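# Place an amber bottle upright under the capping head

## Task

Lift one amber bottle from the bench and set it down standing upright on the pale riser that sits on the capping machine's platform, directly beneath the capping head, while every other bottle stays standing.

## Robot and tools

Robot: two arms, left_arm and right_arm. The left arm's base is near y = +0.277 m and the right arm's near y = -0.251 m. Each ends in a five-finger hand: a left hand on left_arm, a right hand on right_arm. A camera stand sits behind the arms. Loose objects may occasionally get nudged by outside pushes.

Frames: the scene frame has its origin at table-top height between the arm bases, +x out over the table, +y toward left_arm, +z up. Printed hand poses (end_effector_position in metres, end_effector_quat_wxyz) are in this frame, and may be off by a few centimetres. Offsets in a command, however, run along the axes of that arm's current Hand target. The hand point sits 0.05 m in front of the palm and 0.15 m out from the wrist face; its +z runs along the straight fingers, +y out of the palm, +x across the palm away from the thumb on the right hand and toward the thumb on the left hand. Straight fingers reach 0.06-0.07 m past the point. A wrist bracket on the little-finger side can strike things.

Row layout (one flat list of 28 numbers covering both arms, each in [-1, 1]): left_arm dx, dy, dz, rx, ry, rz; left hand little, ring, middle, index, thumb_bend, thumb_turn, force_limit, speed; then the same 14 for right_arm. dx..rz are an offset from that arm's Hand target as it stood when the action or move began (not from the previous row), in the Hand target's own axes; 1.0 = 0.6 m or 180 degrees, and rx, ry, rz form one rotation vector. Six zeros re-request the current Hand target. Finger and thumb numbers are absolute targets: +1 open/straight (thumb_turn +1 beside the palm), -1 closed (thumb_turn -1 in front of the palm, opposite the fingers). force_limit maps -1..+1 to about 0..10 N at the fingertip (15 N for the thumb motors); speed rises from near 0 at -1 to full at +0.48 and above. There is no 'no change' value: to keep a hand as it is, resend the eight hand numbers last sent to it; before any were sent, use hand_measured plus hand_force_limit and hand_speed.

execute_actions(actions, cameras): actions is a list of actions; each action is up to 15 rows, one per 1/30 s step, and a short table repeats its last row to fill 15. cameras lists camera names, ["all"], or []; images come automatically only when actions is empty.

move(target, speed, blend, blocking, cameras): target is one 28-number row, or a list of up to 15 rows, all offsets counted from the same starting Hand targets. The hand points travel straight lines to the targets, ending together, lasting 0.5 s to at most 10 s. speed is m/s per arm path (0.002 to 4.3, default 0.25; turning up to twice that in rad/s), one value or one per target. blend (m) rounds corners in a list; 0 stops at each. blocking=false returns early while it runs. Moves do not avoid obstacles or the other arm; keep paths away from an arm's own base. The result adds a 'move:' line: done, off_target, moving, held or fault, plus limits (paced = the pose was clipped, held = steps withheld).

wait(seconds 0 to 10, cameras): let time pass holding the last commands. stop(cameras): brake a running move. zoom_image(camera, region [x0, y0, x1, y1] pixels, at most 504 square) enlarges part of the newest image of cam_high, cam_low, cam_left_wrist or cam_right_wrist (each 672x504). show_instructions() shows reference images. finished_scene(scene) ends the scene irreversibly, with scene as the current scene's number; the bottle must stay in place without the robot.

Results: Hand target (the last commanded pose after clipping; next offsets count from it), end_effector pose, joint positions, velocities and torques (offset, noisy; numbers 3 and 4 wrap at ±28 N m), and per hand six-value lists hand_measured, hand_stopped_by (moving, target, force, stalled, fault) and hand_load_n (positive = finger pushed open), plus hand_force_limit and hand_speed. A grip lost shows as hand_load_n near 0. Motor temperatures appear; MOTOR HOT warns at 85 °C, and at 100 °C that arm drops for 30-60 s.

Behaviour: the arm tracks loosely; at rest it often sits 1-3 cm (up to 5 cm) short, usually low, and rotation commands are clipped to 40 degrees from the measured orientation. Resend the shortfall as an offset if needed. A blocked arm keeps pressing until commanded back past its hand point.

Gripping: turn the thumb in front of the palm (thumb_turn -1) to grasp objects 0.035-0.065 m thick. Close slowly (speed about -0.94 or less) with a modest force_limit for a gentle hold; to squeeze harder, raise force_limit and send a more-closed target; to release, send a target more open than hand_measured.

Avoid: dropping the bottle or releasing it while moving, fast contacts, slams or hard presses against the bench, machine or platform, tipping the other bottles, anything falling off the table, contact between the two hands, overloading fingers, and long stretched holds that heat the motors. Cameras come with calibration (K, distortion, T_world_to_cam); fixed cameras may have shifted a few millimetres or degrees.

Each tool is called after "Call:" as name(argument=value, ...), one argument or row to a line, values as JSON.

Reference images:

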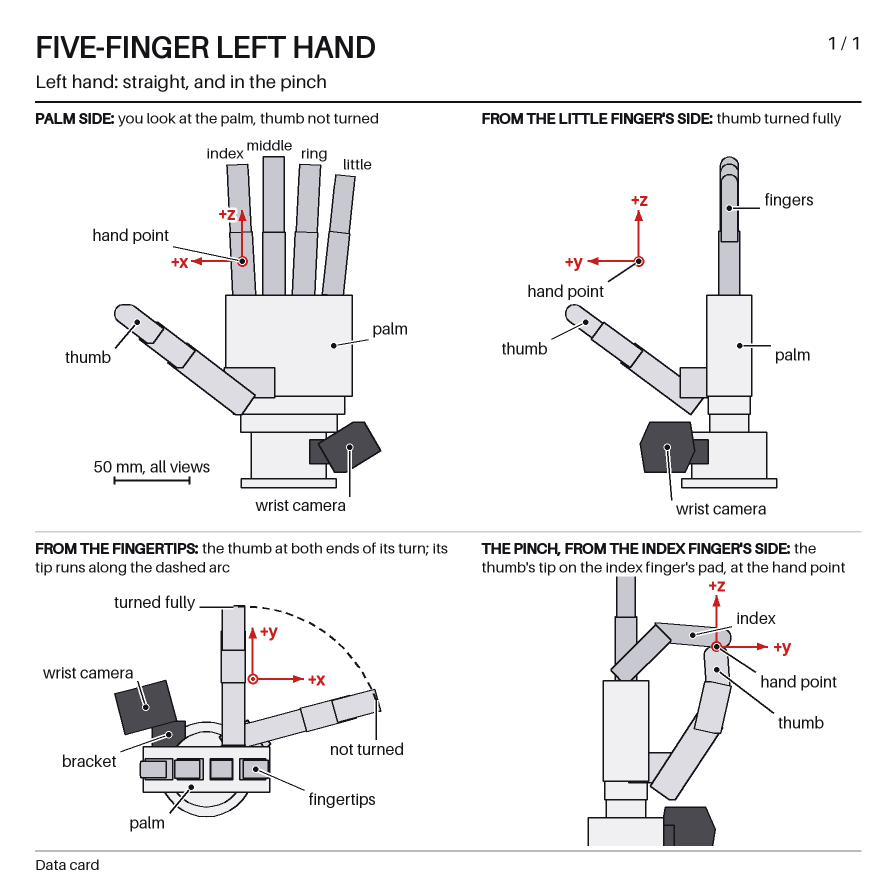

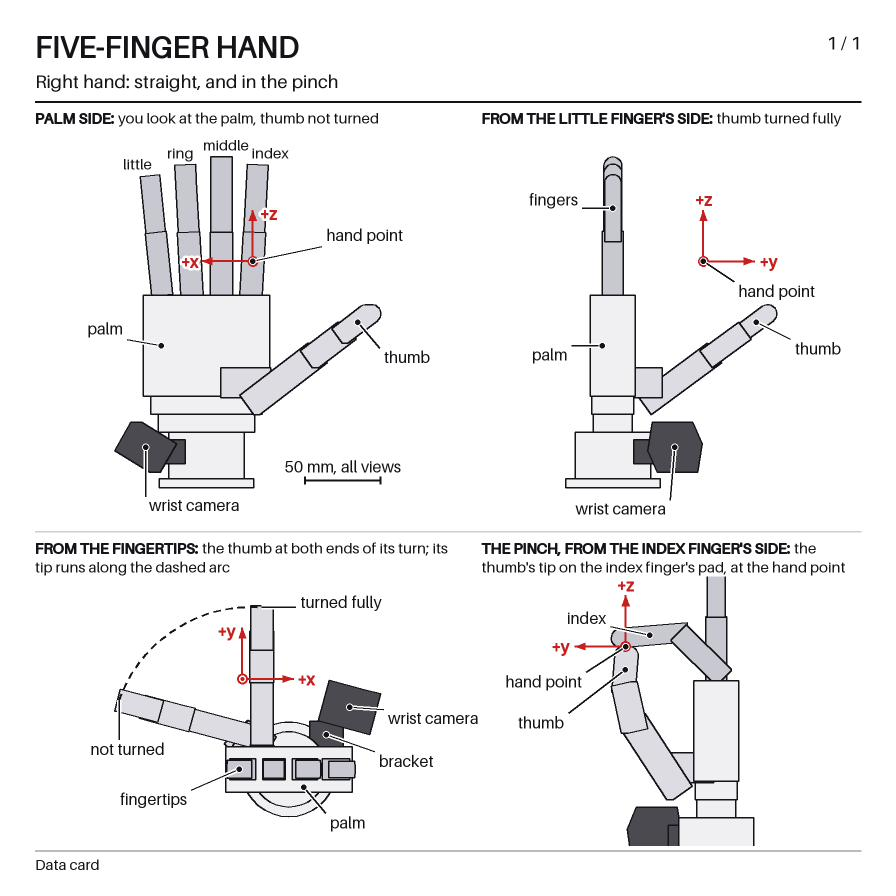

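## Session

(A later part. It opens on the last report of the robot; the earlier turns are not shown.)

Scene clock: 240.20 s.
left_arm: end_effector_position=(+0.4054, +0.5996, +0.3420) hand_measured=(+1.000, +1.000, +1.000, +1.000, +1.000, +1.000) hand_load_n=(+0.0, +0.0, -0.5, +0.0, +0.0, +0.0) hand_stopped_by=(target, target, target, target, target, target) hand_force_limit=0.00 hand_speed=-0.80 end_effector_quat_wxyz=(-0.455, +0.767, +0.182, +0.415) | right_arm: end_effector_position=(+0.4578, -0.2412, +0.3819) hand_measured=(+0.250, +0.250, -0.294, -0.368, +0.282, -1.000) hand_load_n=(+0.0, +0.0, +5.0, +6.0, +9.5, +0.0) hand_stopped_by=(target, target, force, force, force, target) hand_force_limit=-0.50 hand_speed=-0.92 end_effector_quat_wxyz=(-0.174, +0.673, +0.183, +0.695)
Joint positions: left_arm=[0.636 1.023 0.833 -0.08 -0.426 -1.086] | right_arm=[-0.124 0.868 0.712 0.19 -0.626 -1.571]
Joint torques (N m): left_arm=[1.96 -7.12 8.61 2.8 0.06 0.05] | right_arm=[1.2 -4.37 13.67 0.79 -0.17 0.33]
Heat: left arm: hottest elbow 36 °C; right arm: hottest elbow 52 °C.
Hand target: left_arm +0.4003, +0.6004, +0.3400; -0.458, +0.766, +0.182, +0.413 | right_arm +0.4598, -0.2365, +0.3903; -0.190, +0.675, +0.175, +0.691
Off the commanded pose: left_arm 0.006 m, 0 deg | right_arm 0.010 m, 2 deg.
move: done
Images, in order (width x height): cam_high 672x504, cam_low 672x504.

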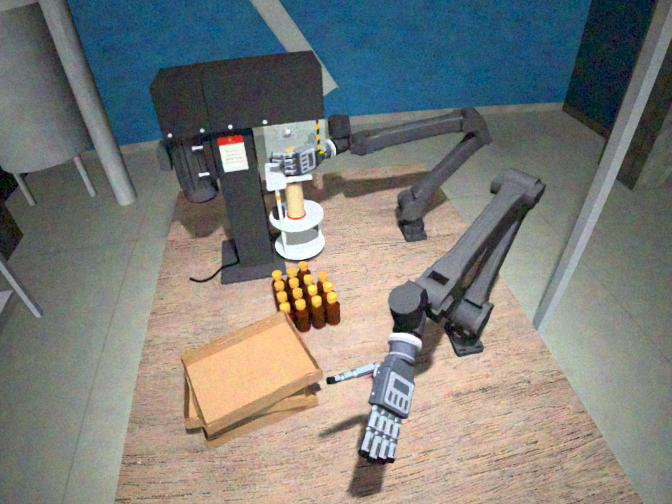

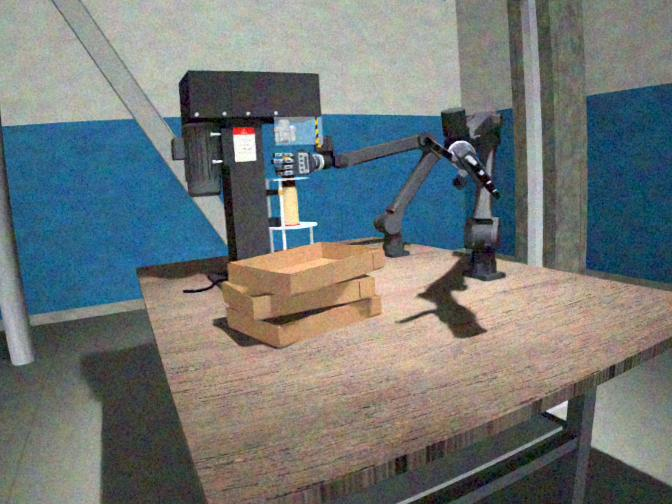

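Call:
move(
  target=[
    [0,0,0,0,0,0,1,1,1,1,1,1,0,-0.8, -0.0133,0,-0.003,0,0,0.008,0.25,0.25,-0.6,-0.5,-0.05,-1,-0.5,-0.92],
  ],
  speed=0.04,
  cameras=["cam_low"],
)

Call:
zoom_image(
  camera="cam_low",
  region=[260, 140, 330, 210],
)

Scene clock: 242.03 s.
left_arm: end_effector_position=(+0.4054, +0.5996, +0.3420) hand_measured=(+1.000, +1.000, +1.000, +1.000, +1.000, +1.000) hand_load_n=(+0.0, +0.0, +0.0, +0.0, +0.0, +0.0) hand_stopped_by=(target, target, target, target, target, target) hand_force_limit=0.00 hand_speed=-0.80 end_effector_quat_wxyz=(-0.455, +0.767, +0.182, +0.415) | right_arm: end_effector_position=(+0.4575, -0.2404, +0.3812) hand_measured=(+0.250, +0.250, -0.294, -0.368, +0.282, -1.000) hand_load_n=(+0.0, +0.0, +5.0, +6.0, +9.5, -0.5) hand_stopped_by=(target, target, force, force, force, target) hand_force_limit=-0.50 hand_speed=-0.92 end_effector_quat_wxyz=(-0.179, +0.674, +0.180, +0.694)
Joint positions: left_arm=[0.636 1.023 0.833 -0.08 -0.426 -1.086] | right_arm=[-0.124 0.868 0.712 0.19 -0.628 -1.559]
Joint torques (N m): left_arm=[1.73 -7.24 8.65 2.73 0.02 0.03] | right_arm=[0.67 -4.42 12.31 1.4 -0.3 0.47]
Heat: left arm: hottest elbow 36 °C; right arm: hottest elbow 52 °C.
Hand target: left_arm +0.4003, +0.6004, +0.3400; -0.458, +0.766, +0.182, +0.413 | right_arm +0.4583, -0.2372, +0.3823; -0.199, +0.677, +0.166, +0.688
Off the commanded pose: left_arm 0.006 m, 0 deg | right_arm 0.004 m, 3 deg.
move: off_target (right_arm)
Images, in order (width x height): cam_low 672x504.

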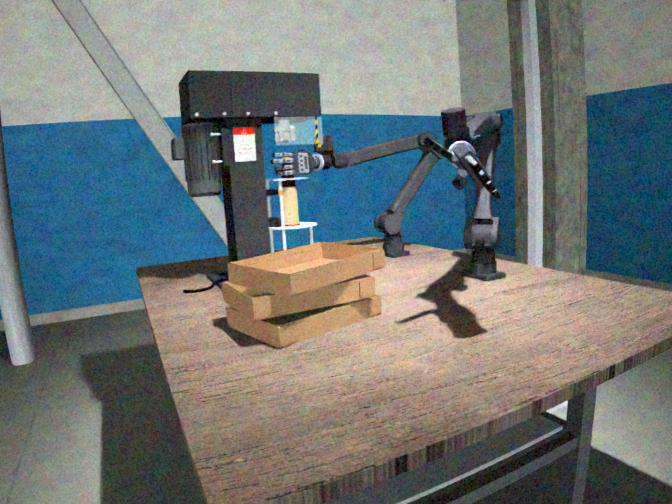

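Scaled by 7.200 from the camera's 672x504 image, which has a finer 960x720 frame.

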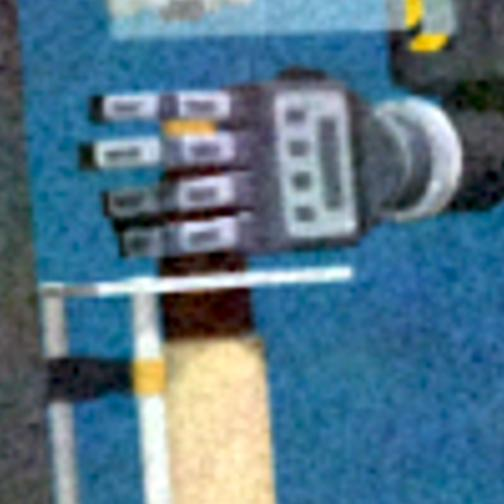

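Call:
move(
  target=[
    [0,0,0,0,0,0,1,1,1,1,1,1,0,-0.8, -0.0167,0,-0.002,0,0,0.004,0.25,0.25,-0.6,-0.5,-0.05,-1,-0.5,-0.92],
  ],
  speed=0.04,
  cameras=["cam_low"],
)

Call:
zoom_image(
  camera="cam_low",
  region=[260, 140, 330, 210],
)

Scene clock: 243.70 s.
left_arm: end_effector_position=(+0.4054, +0.5996, +0.3420) hand_measured=(+1.000, +1.000, +1.000, +1.000, +1.000, +1.000) hand_load_n=(+0.0, +0.0, +0.0, +0.0, +0.0, +0.0) hand_stopped_by=(target, target, target, target, target, target) hand_force_limit=0.00 hand_speed=-0.80 end_effector_quat_wxyz=(-0.455, +0.767, +0.182, +0.415) | right_arm: end_effector_position=(+0.4574, -0.2398, +0.3824) hand_measured=(+0.250, +0.250, -0.294, -0.368, +0.282, -1.000) hand_load_n=(+0.0, +0.0, +5.0, +6.0, +9.5, -1.0) hand_stopped_by=(target, target, force, force, force, target) hand_force_limit=-0.50 hand_speed=-0.92 end_effector_quat_wxyz=(-0.186, +0.673, +0.174, +0.695)
Joint positions: left_arm=[0.636 1.023 0.833 -0.08 -0.426 -1.086] | right_arm=[-0.124 0.868 0.712 0.2 -0.628 -1.536]
Joint torques (N m): left_arm=[1.96 -6.89 8.55 2.8 0.03 0.05] | right_arm=[0.67 -4.07 10.18 2.06 -0.37 0.36]
Heat: left arm: hottest elbow 36 °C; right arm: hottest elbow 51 °C.
Hand target: left_arm +0.4003, +0.6004, +0.3400; -0.458, +0.766, +0.182, +0.413 | right_arm +0.4573, -0.2373, +0.3721; -0.203, +0.679, +0.162, +0.687
Off the commanded pose: left_arm 0.006 m, 0 deg | right_arm 0.010 m, 3 deg.
move: off_target (right_arm)
Images, in order (width x height): cam_low 672x504.

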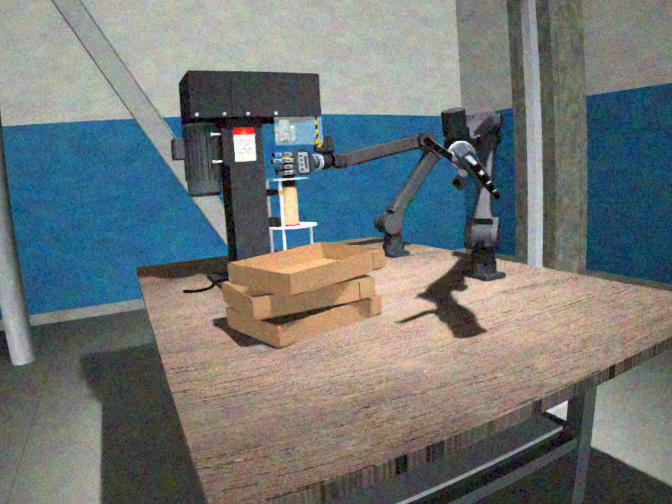

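Scaled by 7.200 from the camera's 672x504 image, which has a finer 960x720 frame.

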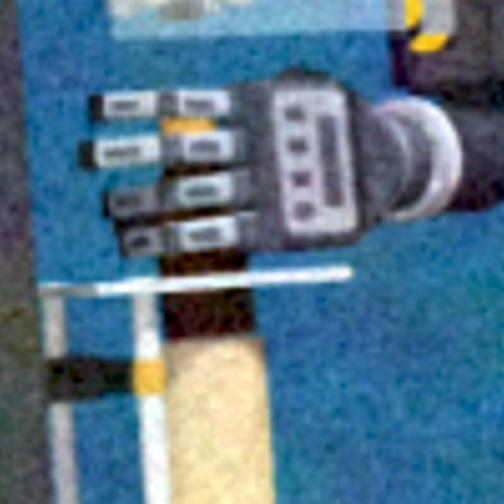

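Call:
move(
  target=[
    [0,0,0,0,0,0,1,1,1,1,1,1,0,-0.8, -0.0167,0,-0.002,0,0,0,0.25,0.25,-0.6,-0.5,-0.05,-1,-0.5,-0.92],
  ],
  speed=0.04,
  cameras=["cam_low", "cam_right_wrist"],
)

Call:
zoom_image(
  camera="cam_low",
  region=[260, 140, 330, 210],
)

Scene clock: 245.43 s.
left_arm: end_effector_position=(+0.4054, +0.5996, +0.3420) hand_measured=(+1.000, +1.000, +1.000, +1.000, +1.000, +1.000) hand_load_n=(+0.0, +0.0, +0.0, +0.0, +0.0, +0.0) hand_stopped_by=(target, target, target, target, target, target) hand_force_limit=0.00 hand_speed=-0.80 end_effector_quat_wxyz=(-0.455, +0.767, +0.182, +0.415) | right_arm: end_effector_position=(+0.4568, -0.2394, +0.3817) hand_measured=(+0.250, +0.250, -0.294, -0.368, +0.282, -1.000) hand_load_n=(+0.5, +0.0, +5.5, +5.0, +9.5, -1.0) hand_stopped_by=(target, target, force, force, force, target) hand_force_limit=-0.50 hand_speed=-0.92 end_effector_quat_wxyz=(-0.184, +0.666, +0.176, +0.701)
Joint positions: left_arm=[0.636 1.023 0.833 -0.08 -0.426 -1.086] | right_arm=[-0.124 0.868 0.696 0.235 -0.63 -1.535]
Joint torques (N m): left_arm=[1.73 -6.89 8.62 2.78 0.03 0.07] | right_arm=[0.85 -4.19 9.2 1.73 -0.31 0.35]
Heat: left arm: hottest elbow 36 °C; right arm: hottest elbow 51 °C.
Hand target: left_arm +0.4003, +0.6004, +0.3400; -0.458, +0.766, +0.182, +0.413 | right_arm +0.4563, -0.2373, +0.3620; -0.203, +0.679, +0.162, +0.687
Off the commanded pose: left_arm 0.006 m, 0 deg | right_arm 0.020 m, 3 deg.
move: off_target (right_arm)
camera_calibration:
cam_right_wrist: T_world_to_cam=[[0.443167, -0.840385, 0.312021, -0.525296], [-0.265309, -0.455431, -0.84982, 0.335854], [0.85628, 0.29383, -0.424793, -0.0512912], [0, 0, 0, 1]] pos_world=[0.365818, -0.273421, 0.42753]
Images, in order (width x height): cam_low 672x504, cam_right_wrist 672x504.

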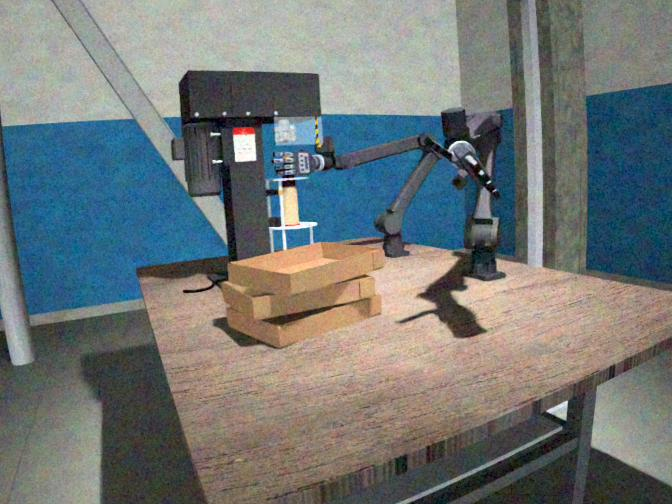

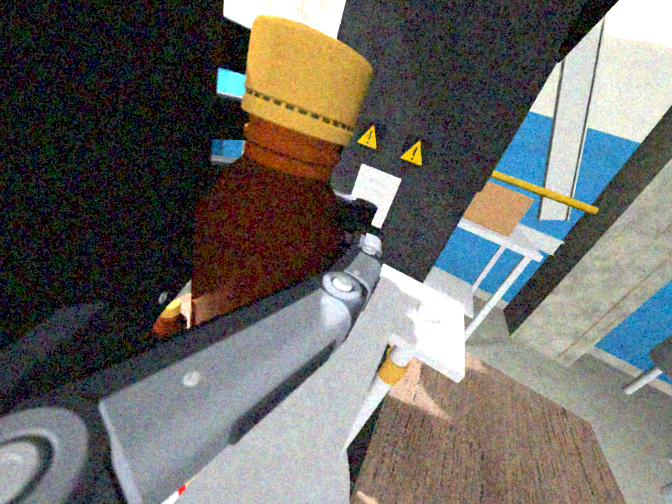

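Scaled by 7.200 from the camera's 672x504 image, which has a finer 960x720 frame.

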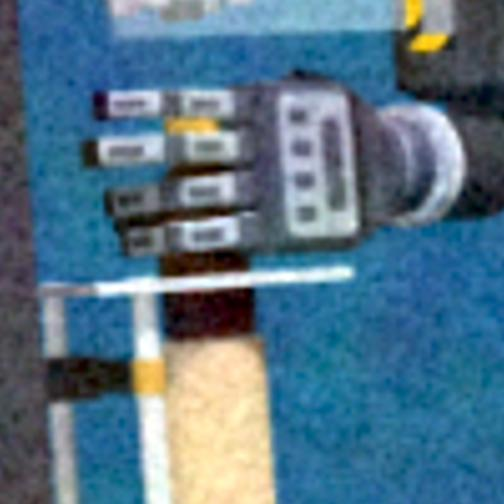

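Call:
move(
  target=[
    [0,0,0,0,0,0,1,1,1,1,1,1,0,-0.8, 0.003,0,0.002,0,-0.009,0,0.25,0.25,-0.6,-0.5,-0.05,-1,-0.5,-0.92],
  ],
  speed=0.04,
  cameras=["cam_low"],
)

Call:
zoom_image(
  camera="cam_low",
  region=[260, 140, 330, 210],
)

Scene clock: 248.40 s.
left_arm: end_effector_position=(+0.4054, +0.5996, +0.3420) hand_measured=(+1.000, +1.000, +1.000, +1.000, +1.000, +1.000) hand_load_n=(+0.0, +0.0, +0.5, +0.0, +0.0, +0.0) hand_stopped_by=(target, target, target, target, target, target) hand_force_limit=0.00 hand_speed=-0.80 end_effector_quat_wxyz=(-0.455, +0.767, +0.182, +0.415) | right_arm: end_effector_position=(+0.4555, -0.2393, +0.3802) hand_measured=(+0.250, +0.250, -0.294, -0.368, +0.282, -1.000) hand_load_n=(+0.0, +0.0, +5.0, +6.0, +9.5, -1.0) hand_stopped_by=(target, target, force, force, force, target) hand_force_limit=-0.50 hand_speed=-0.92 end_effector_quat_wxyz=(-0.183, +0.670, +0.178, +0.697)
Joint positions: left_arm=[0.636 1.023 0.833 -0.08 -0.426 -1.086] | right_arm=[-0.124 0.863 0.698 0.214 -0.631 -1.546]
Joint torques (N m): left_arm=[1.55 -7 8.62 2.71 0.04 0.07] | right_arm=[0.85 -3.9 11.29 0.35 -0.2 0.25]
Heat: left arm: hottest elbow 36 °C; right arm: hottest elbow 51 °C.
Hand target: left_arm +0.4003, +0.6004, +0.3400; -0.458, +0.766, +0.182, +0.413 | right_arm +0.4573, -0.2368, +0.3639; -0.201, +0.688, +0.165, +0.677
Off the commanded pose: left_arm 0.006 m, 0 deg | right_arm 0.017 m, 4 deg.
move: off_target (right_arm)
Images, in order (width x height): cam_low 672x504.

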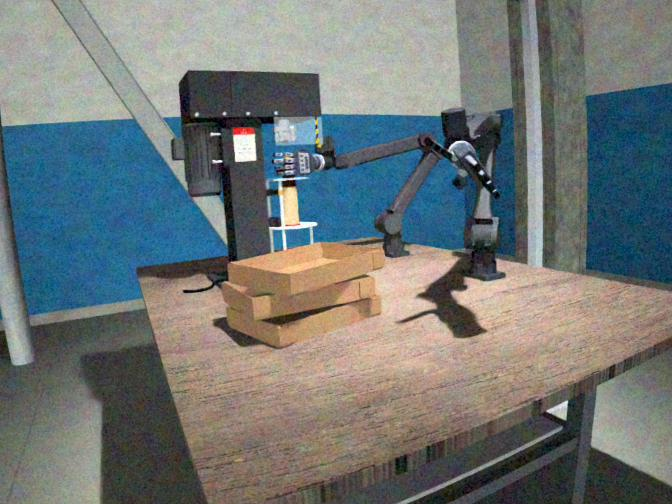

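Scaled by 7.200 from the camera's 672x504 image, which has a finer 960x720 frame.

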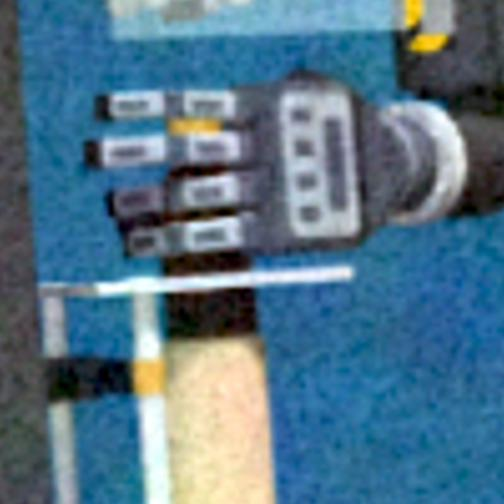

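Call:
move(
  target=[
    [0,0,0,0,0,0,1,1,1,1,1,1,0,-0.8, -0.0133,0,0.0,0,-0.004,0,0.25,0.25,-0.6,-0.5,-0.05,-1,-0.5,-0.92],
  ],
  speed=0.04,
  cameras=["cam_low"],
)

Call:
zoom_image(
  camera="cam_low",
  region=[260, 140, 330, 210],
)

Scene clock: 250.60 s.
left_arm: end_effector_position=(+0.4054, +0.5996, +0.3420) hand_measured=(+1.000, +1.000, +1.000, +1.000, +1.000, +1.000) hand_load_n=(+0.0, +0.0, +0.0, +0.0, +0.0, +0.0) hand_stopped_by=(target, target, target, target, target, target) hand_force_limit=0.00 hand_speed=-0.80 end_effector_quat_wxyz=(-0.455, +0.767, +0.182, +0.415) | right_arm: end_effector_position=(+0.4555, -0.2396, +0.3802) hand_measured=(+0.250, +0.250, -0.294, -0.368, +0.282, -1.000) hand_load_n=(+0.0, +0.0, +5.0, +6.0, +9.5, -1.0) hand_stopped_by=(target, target, force, force, force, target) hand_force_limit=-0.50 hand_speed=-0.92 end_effector_quat_wxyz=(-0.181, +0.670, +0.181, +0.697)
Joint positions: left_arm=[0.636 1.023 0.833 -0.08 -0.426 -1.086] | right_arm=[-0.124 0.863 0.699 0.211 -0.631 -1.554]
Joint torques (N m): left_arm=[1.96 -7.06 8.51 2.8 0.02 0.07] | right_arm=[0.91 -3.72 10.37 0.28 -0.16 0.23]
Heat: left arm: hottest elbow 36 °C; right arm: hottest elbow 51 °C.
Hand target: left_arm +0.4003, +0.6004, +0.3400; -0.458, +0.766, +0.182, +0.413 | right_arm +0.4571, -0.2364, +0.3562; -0.200, +0.692, +0.166, +0.673
Off the commanded pose: left_arm 0.006 m, 0 deg | right_arm 0.025 m, 5 deg.
move: off_target (right_arm)
Images, in order (width x height): cam_low 672x504.

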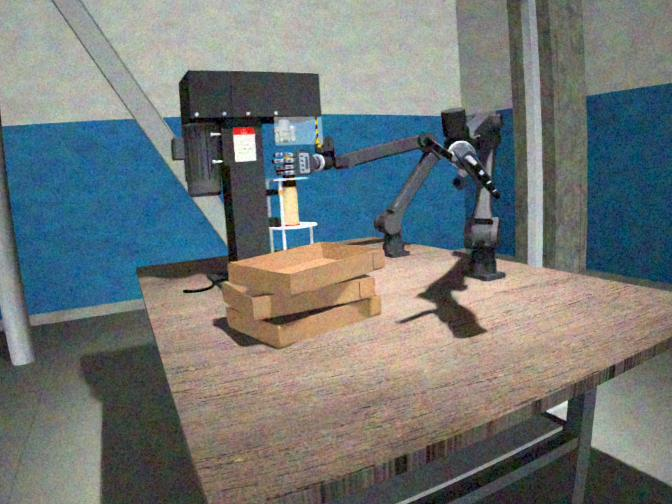

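Scaled by 7.200 from the camera's 672x504 image, which has a finer 960x720 frame.

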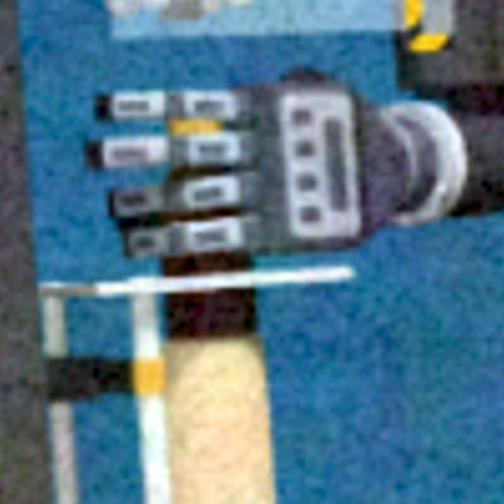

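Call:
move(
  target=[
    [0,0,0,0,0,0,1,1,1,1,1,1,0,-0.8, -0.0133,0,0.0,0,0,0.003,0.25,0.25,-0.6,-0.5,-0.05,-1,-0.5,-0.92],
  ],
  speed=0.04,
  cameras=[],
)

Scene clock: 252.10 s.
left_arm: end_effector_position=(+0.4054, +0.5996, +0.3420) hand_measured=(+1.000, +1.000, +1.000, +1.000, +1.000, +1.000) hand_load_n=(+0.0, +0.0, +0.0, +0.0, +0.0, +0.0) hand_stopped_by=(target, target, target, target, target, target) hand_force_limit=0.00 hand_speed=-0.80 end_effector_quat_wxyz=(-0.455, +0.767, +0.182, +0.415) | right_arm: end_effector_position=(+0.4555, -0.2396, +0.3803) hand_measured=(+0.250, +0.250, -0.294, -0.368, +0.282, -1.000) hand_load_n=(+0.0, +0.0, +5.0, +6.0, +9.5, -0.5) hand_stopped_by=(target, target, force, force, force, target) hand_force_limit=-0.50 hand_speed=-0.92 end_effector_quat_wxyz=(-0.180, +0.670, +0.181, +0.697)
Joint positions: left_arm=[0.636 1.023 0.833 -0.08 -0.426 -1.086] | right_arm=[-0.124 0.863 0.699 0.211 -0.631 -1.554]
Joint torques (N m): left_arm=[1.79 -7.18 8.57 2.8 0.06 0.02] | right_arm=[0.85 -3.37 8.85 0.95 -0.14 0.34]
Heat: left arm: hottest elbow 36 °C; right arm: hottest elbow 51 °C.
Hand target: left_arm +0.4003, +0.6004, +0.3400; -0.458, +0.766, +0.182, +0.413 | right_arm +0.4568, -0.2361, +0.3482; -0.203, +0.693, +0.163, +0.672
Off the commanded pose: left_arm 0.006 m, 0 deg | right_arm 0.032 m, 5 deg.
move: off_target (right_arm)
No camera images: "cameras" was empty.

Call:
move(
  target=[
    [0,0,0,0,0,0,1,1,1,1,1,1,0,-0.8, -0.0133,0,0.0,0,0,0,0.25,0.25,-0.6,-0.5,-0.05,-1,-0.5,-0.92],
  ],
  speed=0.04,
  cameras=["cam_low", "cam_high"],
)

Call:
zoom_image(
  camera="cam_low",
  region=[260, 140, 330, 210],
)

Call:
zoom_image(
  camera="cam_high",
  region=[270, 140, 350, 230],
)

Scene clock: 253.80 s.
left_arm: end_effector_position=(+0.4054, +0.5996, +0.3420) hand_measured=(+1.000, +1.000, +1.000, +1.000, +1.000, +1.000) hand_load_n=(+0.0, +0.0, +0.0, -0.5, +0.0, +0.0) hand_stopped_by=(target, target, target, target, target, target) hand_force_limit=0.00 hand_speed=-0.80 end_effector_quat_wxyz=(-0.455, +0.767, +0.182, +0.415) | right_arm: end_effector_position=(+0.4552, -0.2395, +0.3804) hand_measured=(+0.250, +0.250, -0.294, -0.368, +0.282, -1.000) hand_load_n=(+0.0, +0.0, +5.0, +5.5, +9.5, -1.0) hand_stopped_by=(target, target, force, force, force, target) hand_force_limit=-0.50 hand_speed=-0.92 end_effector_quat_wxyz=(-0.179, +0.666, +0.182, +0.701)
Joint positions: left_arm=[0.636 1.023 0.833 -0.08 -0.426 -1.086] | right_arm=[-0.124 0.863 0.691 0.229 -0.631 -1.554]
Joint torques (N m): left_arm=[1.61 -7 8.62 2.81 0.02 0.03] | right_arm=[0.79 -3.02 7.82 1.07 -0.06 0.33]
Heat: left arm: hottest elbow 36 °C; right arm: hottest elbow 50 °C.
Hand target: left_arm +0.4003, +0.6004, +0.3400; -0.458, +0.766, +0.182, +0.413 | right_arm +0.4565, -0.2357, +0.3401; -0.203, +0.693, +0.163, +0.672
Off the commanded pose: left_arm 0.006 m, 0 deg | right_arm 0.040 m, 6 deg.
move: off_target (right_arm)
Images, in order (width x height): cam_high 672x504, cam_low 672x504.

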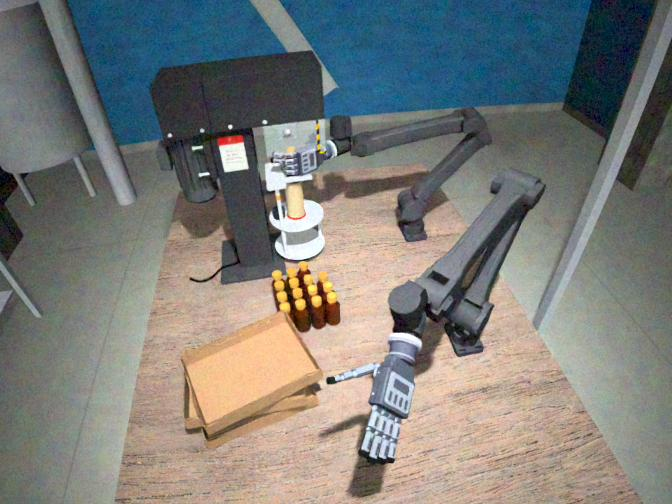

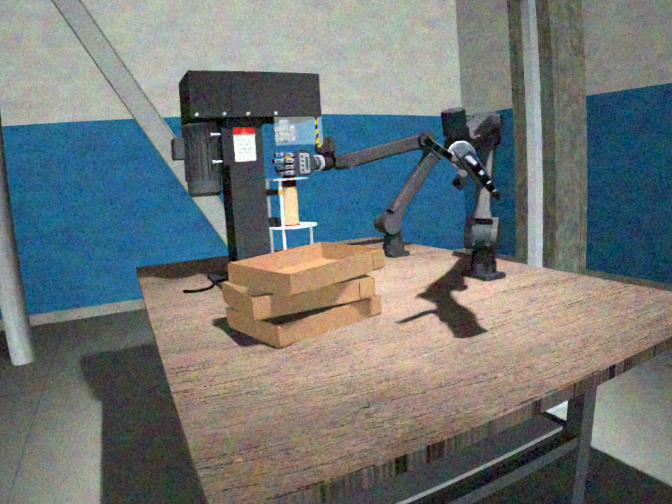

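Scaled by 7.200 from the camera's 672x504 image, which has a finer 960x720 frame.

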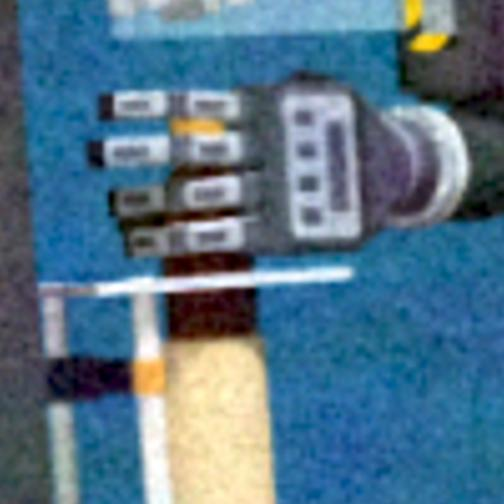

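Scaled by 5.600 from the camera's 672x504 image, which has a finer 960x720 frame.

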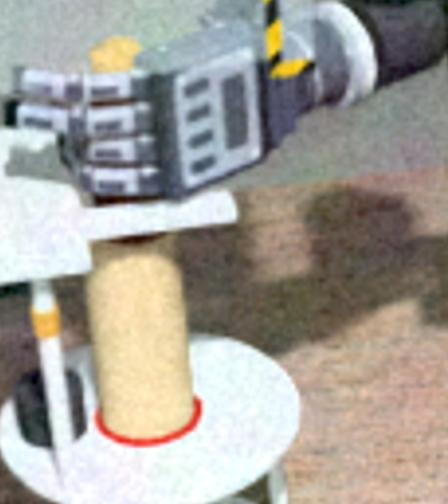

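Call:
move(
  target=[
    [0,0,0,0,0,0,1,1,1,1,1,1,0,-0.8, 0.06,0,0.0,0,0,0,0.25,0.25,-0.6,-0.5,-0.05,-1,-0.5,-0.92],
  ],
  speed=0.04,
  cameras=["cam_low"],
)

Call:
zoom_image(
  camera="cam_low",
  region=[260, 140, 330, 210],
)

Scene clock: 257.93 s.
left_arm: end_effector_position=(+0.4054, +0.5996, +0.3420) hand_measured=(+1.000, +1.000, +1.000, +1.000, +1.000, +1.000) hand_load_n=(+0.0, +0.0, +0.0, +0.0, -0.5, +0.0) hand_stopped_by=(target, target, target, target, target, target) hand_force_limit=0.00 hand_speed=-0.80 end_effector_quat_wxyz=(-0.455, +0.767, +0.182, +0.415) | right_arm: end_effector_position=(+0.4556, -0.2393, +0.3807) hand_measured=(+0.250, +0.250, -0.294, -0.368, +0.282, -1.000) hand_load_n=(+0.0, +0.0, +5.0, +6.0, +9.5, -0.5) hand_stopped_by=(target, target, force, force, force, target) hand_force_limit=-0.50 hand_speed=-0.92 end_effector_quat_wxyz=(-0.186, +0.682, +0.177, +0.685)
Joint positions: left_arm=[0.636 1.023 0.833 -0.08 -0.426 -1.086] | right_arm=[-0.124 0.861 0.725 0.147 -0.633 -1.554]
Joint torques (N m): left_arm=[1.96 -7.47 8.64 2.77 0.02 0.06] | right_arm=[0.79 -3.66 12.68 0.55 -0.3 0.34]
Heat: left arm: hottest elbow 36 °C; right arm: hottest elbow 50 °C.
Hand target: left_arm +0.4003, +0.6004, +0.3400; -0.458, +0.766, +0.182, +0.413 | right_arm +0.4580, -0.2375, +0.3762; -0.203, +0.693, +0.163, +0.672
Off the commanded pose: left_arm 0.006 m, 0 deg | right_arm 0.006 m, 3 deg.
move: off_target (right_arm)
Images, in order (width x height): cam_low 672x504.

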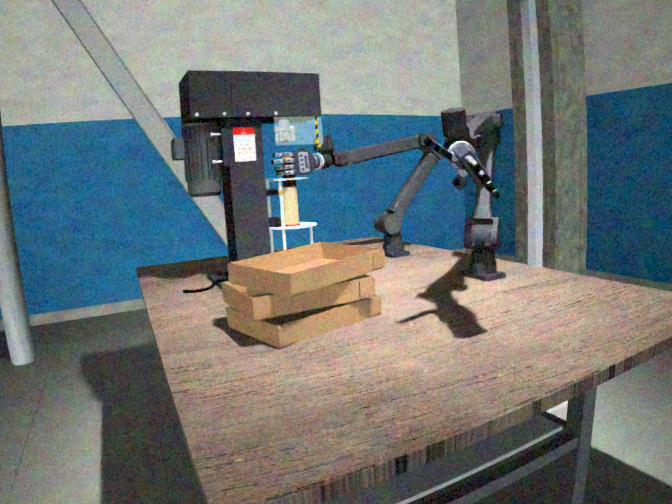

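Scaled by 7.200 from the camera's 672x504 image, which has a finer 960x720 frame.

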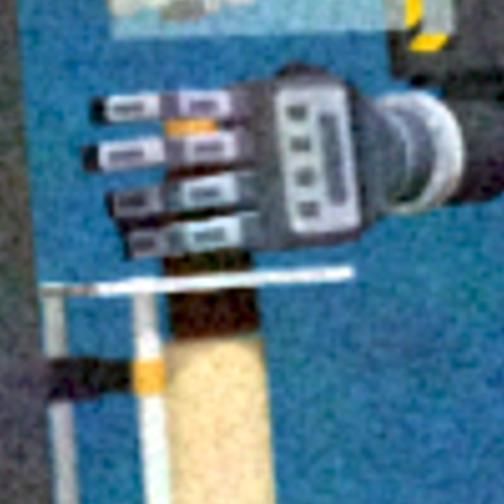

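Call:
move(
  target=[
    [0,0,0,0,0,0,1,1,1,1,1,1,0,-0.8, 0,0,0.0,0,0,0,0.25,0.25,-0.05,-0.15,0.45,-1,-0.5,-0.92],
  ],
  speed=0.04,
  cameras=["cam_low", "cam_right_wrist"],
)

Call:
zoom_image(
  camera="cam_low",
  region=[260, 140, 330, 210],
)

Scene clock: 260.63 s.
left_arm: end_effector_position=(+0.4054, +0.5996, +0.3420) hand_measured=(+1.000, +1.000, +1.000, +1.000, +1.000, +1.000) hand_load_n=(+0.0, +0.0, +0.0, +0.0, +0.0, +0.0) hand_stopped_by=(target, target, target, target, target, target) hand_force_limit=0.00 hand_speed=-0.80 end_effector_quat_wxyz=(-0.455, +0.767, +0.182, +0.415) | right_arm: end_effector_position=(+0.4538, -0.2376, +0.3738) hand_measured=(+0.250, +0.250, -0.050, -0.150, +0.450, -1.000) hand_load_n=(+0.0, +0.0, +0.0, +0.0, +0.0, +0.0) hand_stopped_by=(target, target, target, target, target, target) hand_force_limit=-0.50 hand_speed=-0.92 end_effector_quat_wxyz=(-0.197, +0.691, +0.168, +0.675)
Joint positions: left_arm=[0.636 1.023 0.833 -0.08 -0.426 -1.086] | right_arm=[-0.124 0.86 0.725 0.122 -0.637 -1.533]
Joint torques (N m): left_arm=[1.79 -7.06 8.58 2.84 0.06 0.04] | right_arm=[0.56 -3.84 12.74 1.44 -0.13 0.1]
Heat: left arm: hottest elbow 36 °C; right arm: hottest elbow 50 °C.
Hand target: left_arm +0.4003, +0.6004, +0.3400; -0.458, +0.766, +0.182, +0.413 | right_arm +0.4580, -0.2375, +0.3761; -0.203, +0.693, +0.163, +0.672
Off the commanded pose: left_arm 0.006 m, 0 deg | right_arm 0.005 m, 1 deg.
move: done
camera_calibration:
cam_right_wrist: T_world_to_cam=[[0.471448, -0.84017, 0.268049, -0.516399], [-0.326257, -0.448543, -0.832085, 0.351752], [0.819325, 0.304832, -0.485576, -0.010576], [0, 0, 0, 1]] pos_world=[0.366882, -0.272863, 0.425972]
Images, in order (width x height): cam_low 672x504, cam_right_wrist 672x504.

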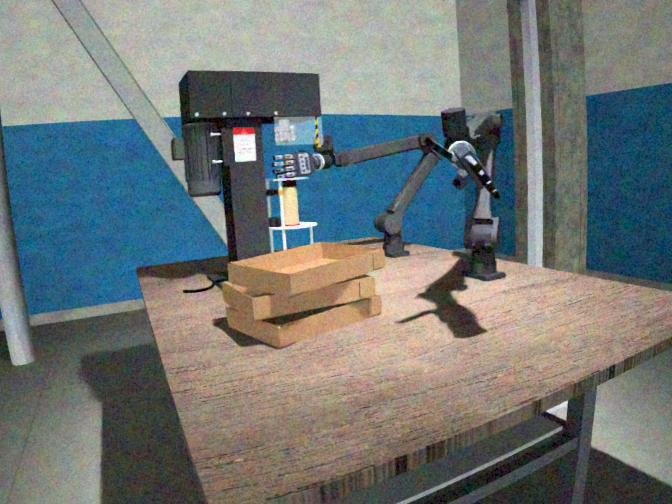

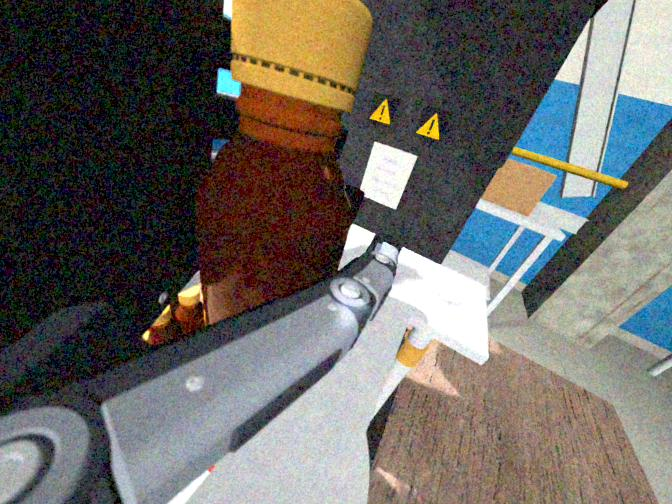

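Scaled by 7.200 from the camera's 672x504 image, which has a finer 960x720 frame.

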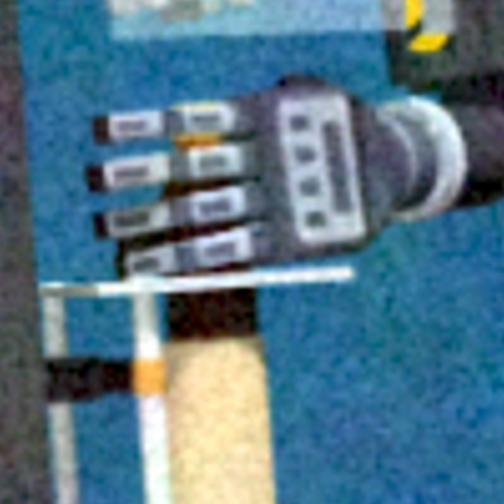

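Call:
move(
  target=[
    [0,0,0,0,0,0,1,1,1,1,1,1,0,-0.8, 0.008,0,0.0,0,0.01,0,0.6,0.6,0.45,0.4,0.75,-1,-0.5,-0.8],
    [0,0,0,0,0,0,1,1,1,1,1,1,0,-0.8, 0.008,0,0.0,0,0.01,0,0.9,0.9,0.85,0.85,1,-1,-0.5,-0.6],
  ],
  speed=0.04,
  cameras=["cam_low", "cam_right_wrist", "cam_high"],
)

Call:
zoom_image(
  camera="cam_low",
  region=[260, 140, 330, 210],
)

Call:
zoom_image(
  camera="cam_high",
  region=[270, 140, 350, 230],
)

Scene clock: 265.17 s.
left_arm: end_effector_position=(+0.4054, +0.5996, +0.3420) hand_measured=(+1.000, +1.000, +1.000, +1.000, +1.000, +1.000) hand_load_n=(+0.0, +0.0, +0.0, +0.0, -0.5, +0.0) hand_stopped_by=(target, target, target, target, target, target) hand_force_limit=0.00 hand_speed=-0.80 end_effector_quat_wxyz=(-0.455, +0.767, +0.182, +0.415) | right_arm: end_effector_position=(+0.4541, -0.2370, +0.3782) hand_measured=(+0.900, +0.900, +0.850, +0.850, +1.000, -1.000) hand_load_n=(+0.0, +0.0, +0.0, +0.0, +0.0, +0.0) hand_stopped_by=(target, target, target, target, target, target) hand_force_limit=-0.50 hand_speed=-0.60 end_effector_quat_wxyz=(-0.203, +0.685, +0.163, +0.680)
Joint positions: left_arm=[0.636 1.023 0.833 -0.08 -0.426 -1.086] | right_arm=[-0.124 0.86 0.725 0.145 -0.637 -1.508]
Joint torques (N m): left_arm=[1.9 -7 8.55 2.8 0.04 0.05] | right_arm=[0.62 -3.49 11.75 2.47 -0.11 0.09]
Heat: left arm: hottest elbow 36 °C; right arm: hottest elbow 50 °C.
Hand target: left_arm +0.4003, +0.6004, +0.3400; -0.458, +0.766, +0.182, +0.413 | right_arm +0.4582, -0.2377, +0.3809; -0.205, +0.682, +0.160, +0.683
Off the commanded pose: left_arm 0.006 m, 0 deg | right_arm 0.005 m, 1 deg.
move: done
camera_calibration:
cam_right_wrist: T_world_to_cam=[[0.468871, -0.845064, 0.256956, -0.512935], [-0.317994, -0.432911, -0.843486, 0.360122], [0.824039, 0.313776, -0.471704, -0.0141907], [0, 0, 0, 1]] pos_world=[0.366711, -0.273109, 0.428866]
Images, in order (width x height): cam_high 672x504, cam_low 672x504, cam_right_wrist 672x504.

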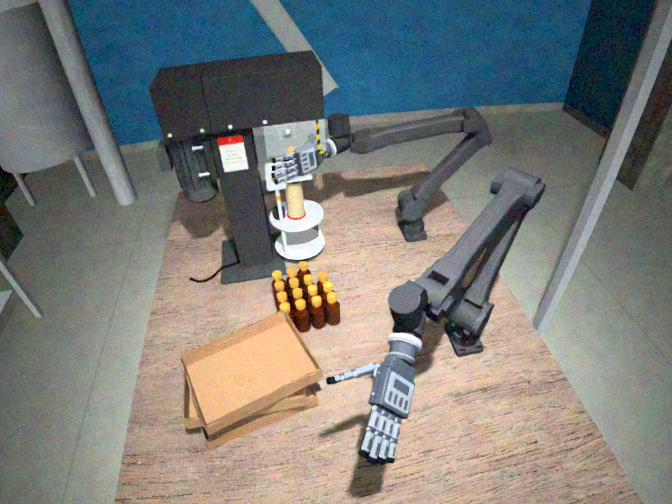

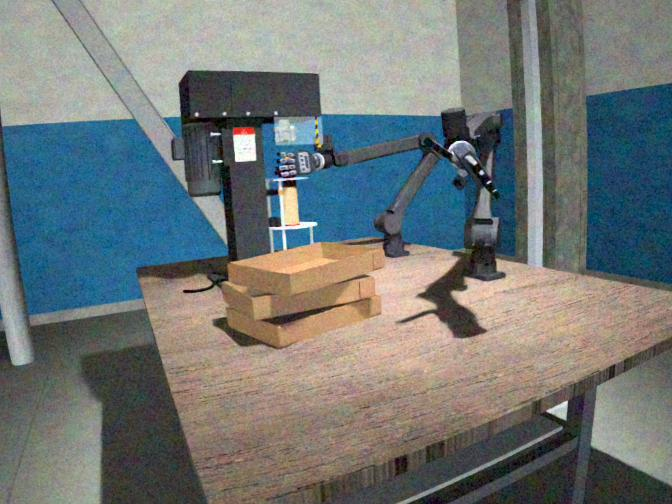

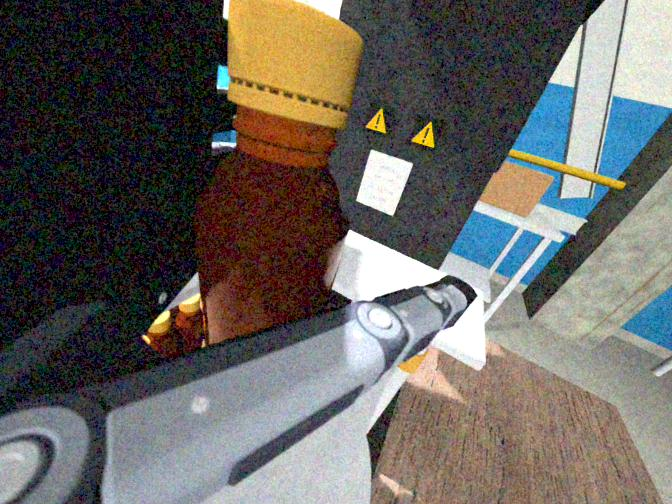

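Scaled by 7.200 from the camera's 672x504 image, which has a finer 960x720 frame.

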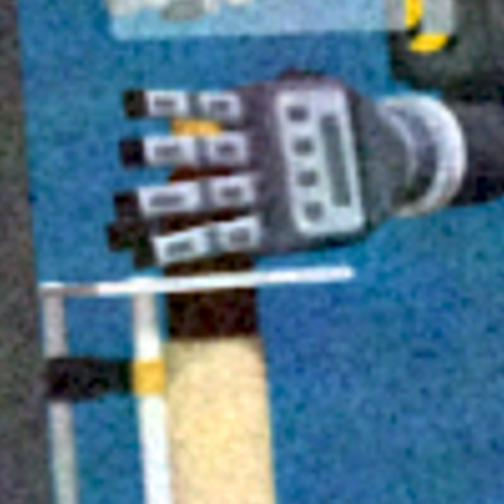

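Scaled by 5.600 from the camera's 672x504 image, which has a finer 960x720 frame.

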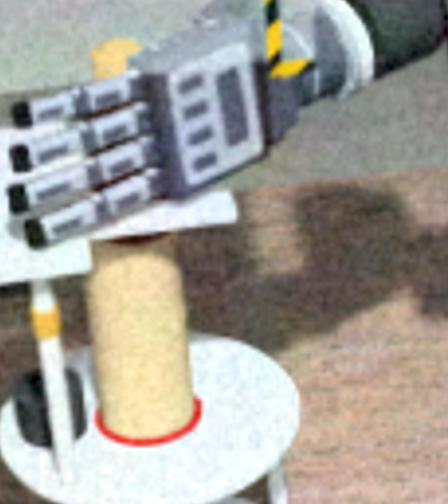

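Call:
move(
  target=[
    [0,0,0,0,0,0,1,1,1,1,1,1,0,-0.8, 0.004,-0.011,-0.04,0,0,0,1,1,1,1,1,-1,-0.5,-0.6],
  ],
  speed=0.04,
  cameras=["cam_low", "cam_right_wrist"],
)

Call:
zoom_image(
  camera="cam_low",
  region=[260, 140, 330, 210],
)

Scene clock: 268.10 s.
left_arm: end_effector_position=(+0.4054, +0.5996, +0.3420) hand_measured=(+1.000, +1.000, +1.000, +1.000, +1.000, +1.000) hand_load_n=(+0.0, +0.0, +0.0, +0.0, +0.0, +0.0) hand_stopped_by=(target, target, target, target, target, target) hand_force_limit=0.00 hand_speed=-0.80 end_effector_quat_wxyz=(-0.455, +0.767, +0.182, +0.415) | right_arm: end_effector_position=(+0.4376, -0.2390, +0.3805) hand_measured=(+1.000, +1.000, +1.000, +1.000, +1.000, -1.000) hand_load_n=(+0.0, +0.0, +0.0, +0.0, +0.0, +0.0) hand_stopped_by=(target, target, target, target, target, target) hand_force_limit=-0.50 hand_speed=-0.60 end_effector_quat_wxyz=(-0.206, +0.682, +0.167, +0.682)
Joint positions: left_arm=[0.636 1.023 0.833 -0.08 -0.426 -1.086] | right_arm=[-0.146 0.808 0.701 0.125 -0.67 -1.507]
Joint torques (N m): left_arm=[1.49 -6.89 8.58 2.89 0.03 0.05] | right_arm=[-0.26 -4.89 11.25 1.48 -0.19 0.1]
Heat: left arm: hottest elbow 36 °C; right arm: hottest elbow 50 °C.
Hand target: left_arm +0.4003, +0.6004, +0.3400; -0.458, +0.766, +0.182, +0.413 | right_arm +0.4342, -0.2440, +0.3834; -0.206, +0.682, +0.160, +0.683
Off the commanded pose: left_arm 0.006 m, 0 deg | right_arm 0.007 m, 1 deg.
move: done
camera_calibration:
cam_right_wrist: T_world_to_cam=[[0.475813, -0.839849, 0.261258, -0.510984], [-0.306517, -0.43675, -0.845752, 0.350944], [0.824409, 0.32234, -0.465239, 0.000610166], [0, 0, 0, 1]] pos_world=[0.3502, -0.276071, 0.430594]
Images, in order (width x height): cam_low 672x504, cam_right_wrist 672x504.

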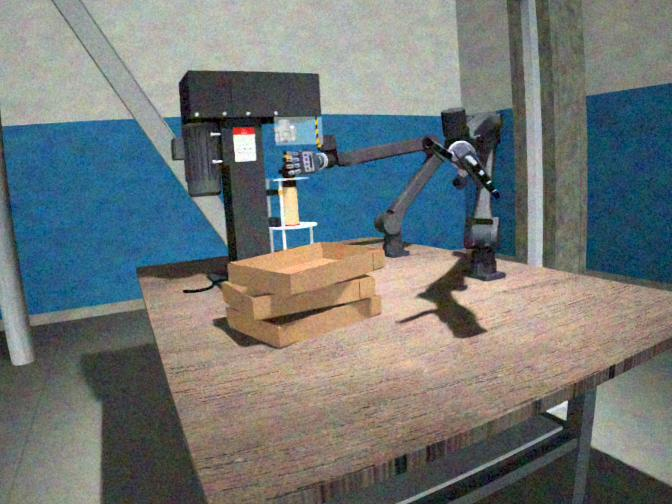

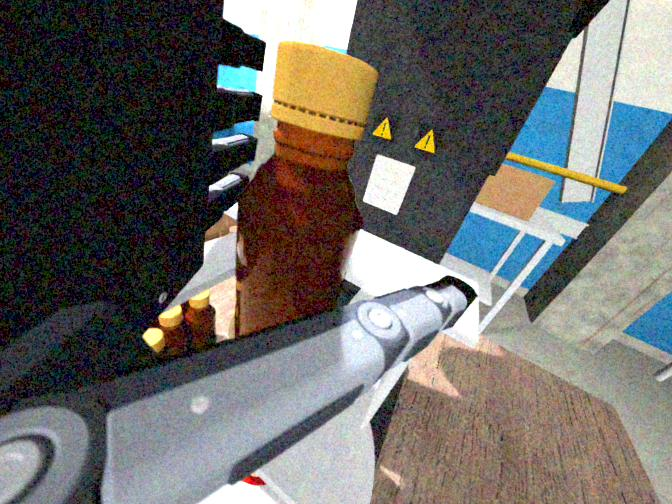

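Scaled by 7.200 from the camera's 672x504 image, which has a finer 960x720 frame.

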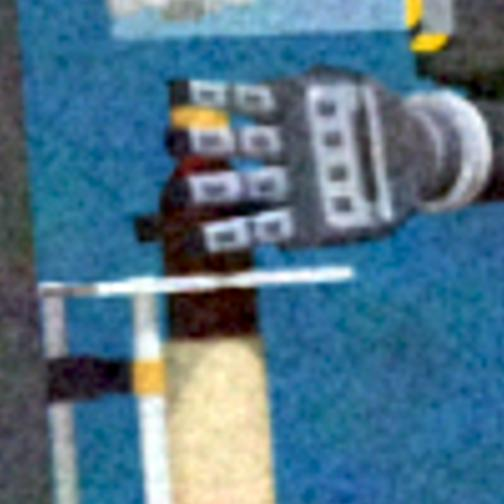

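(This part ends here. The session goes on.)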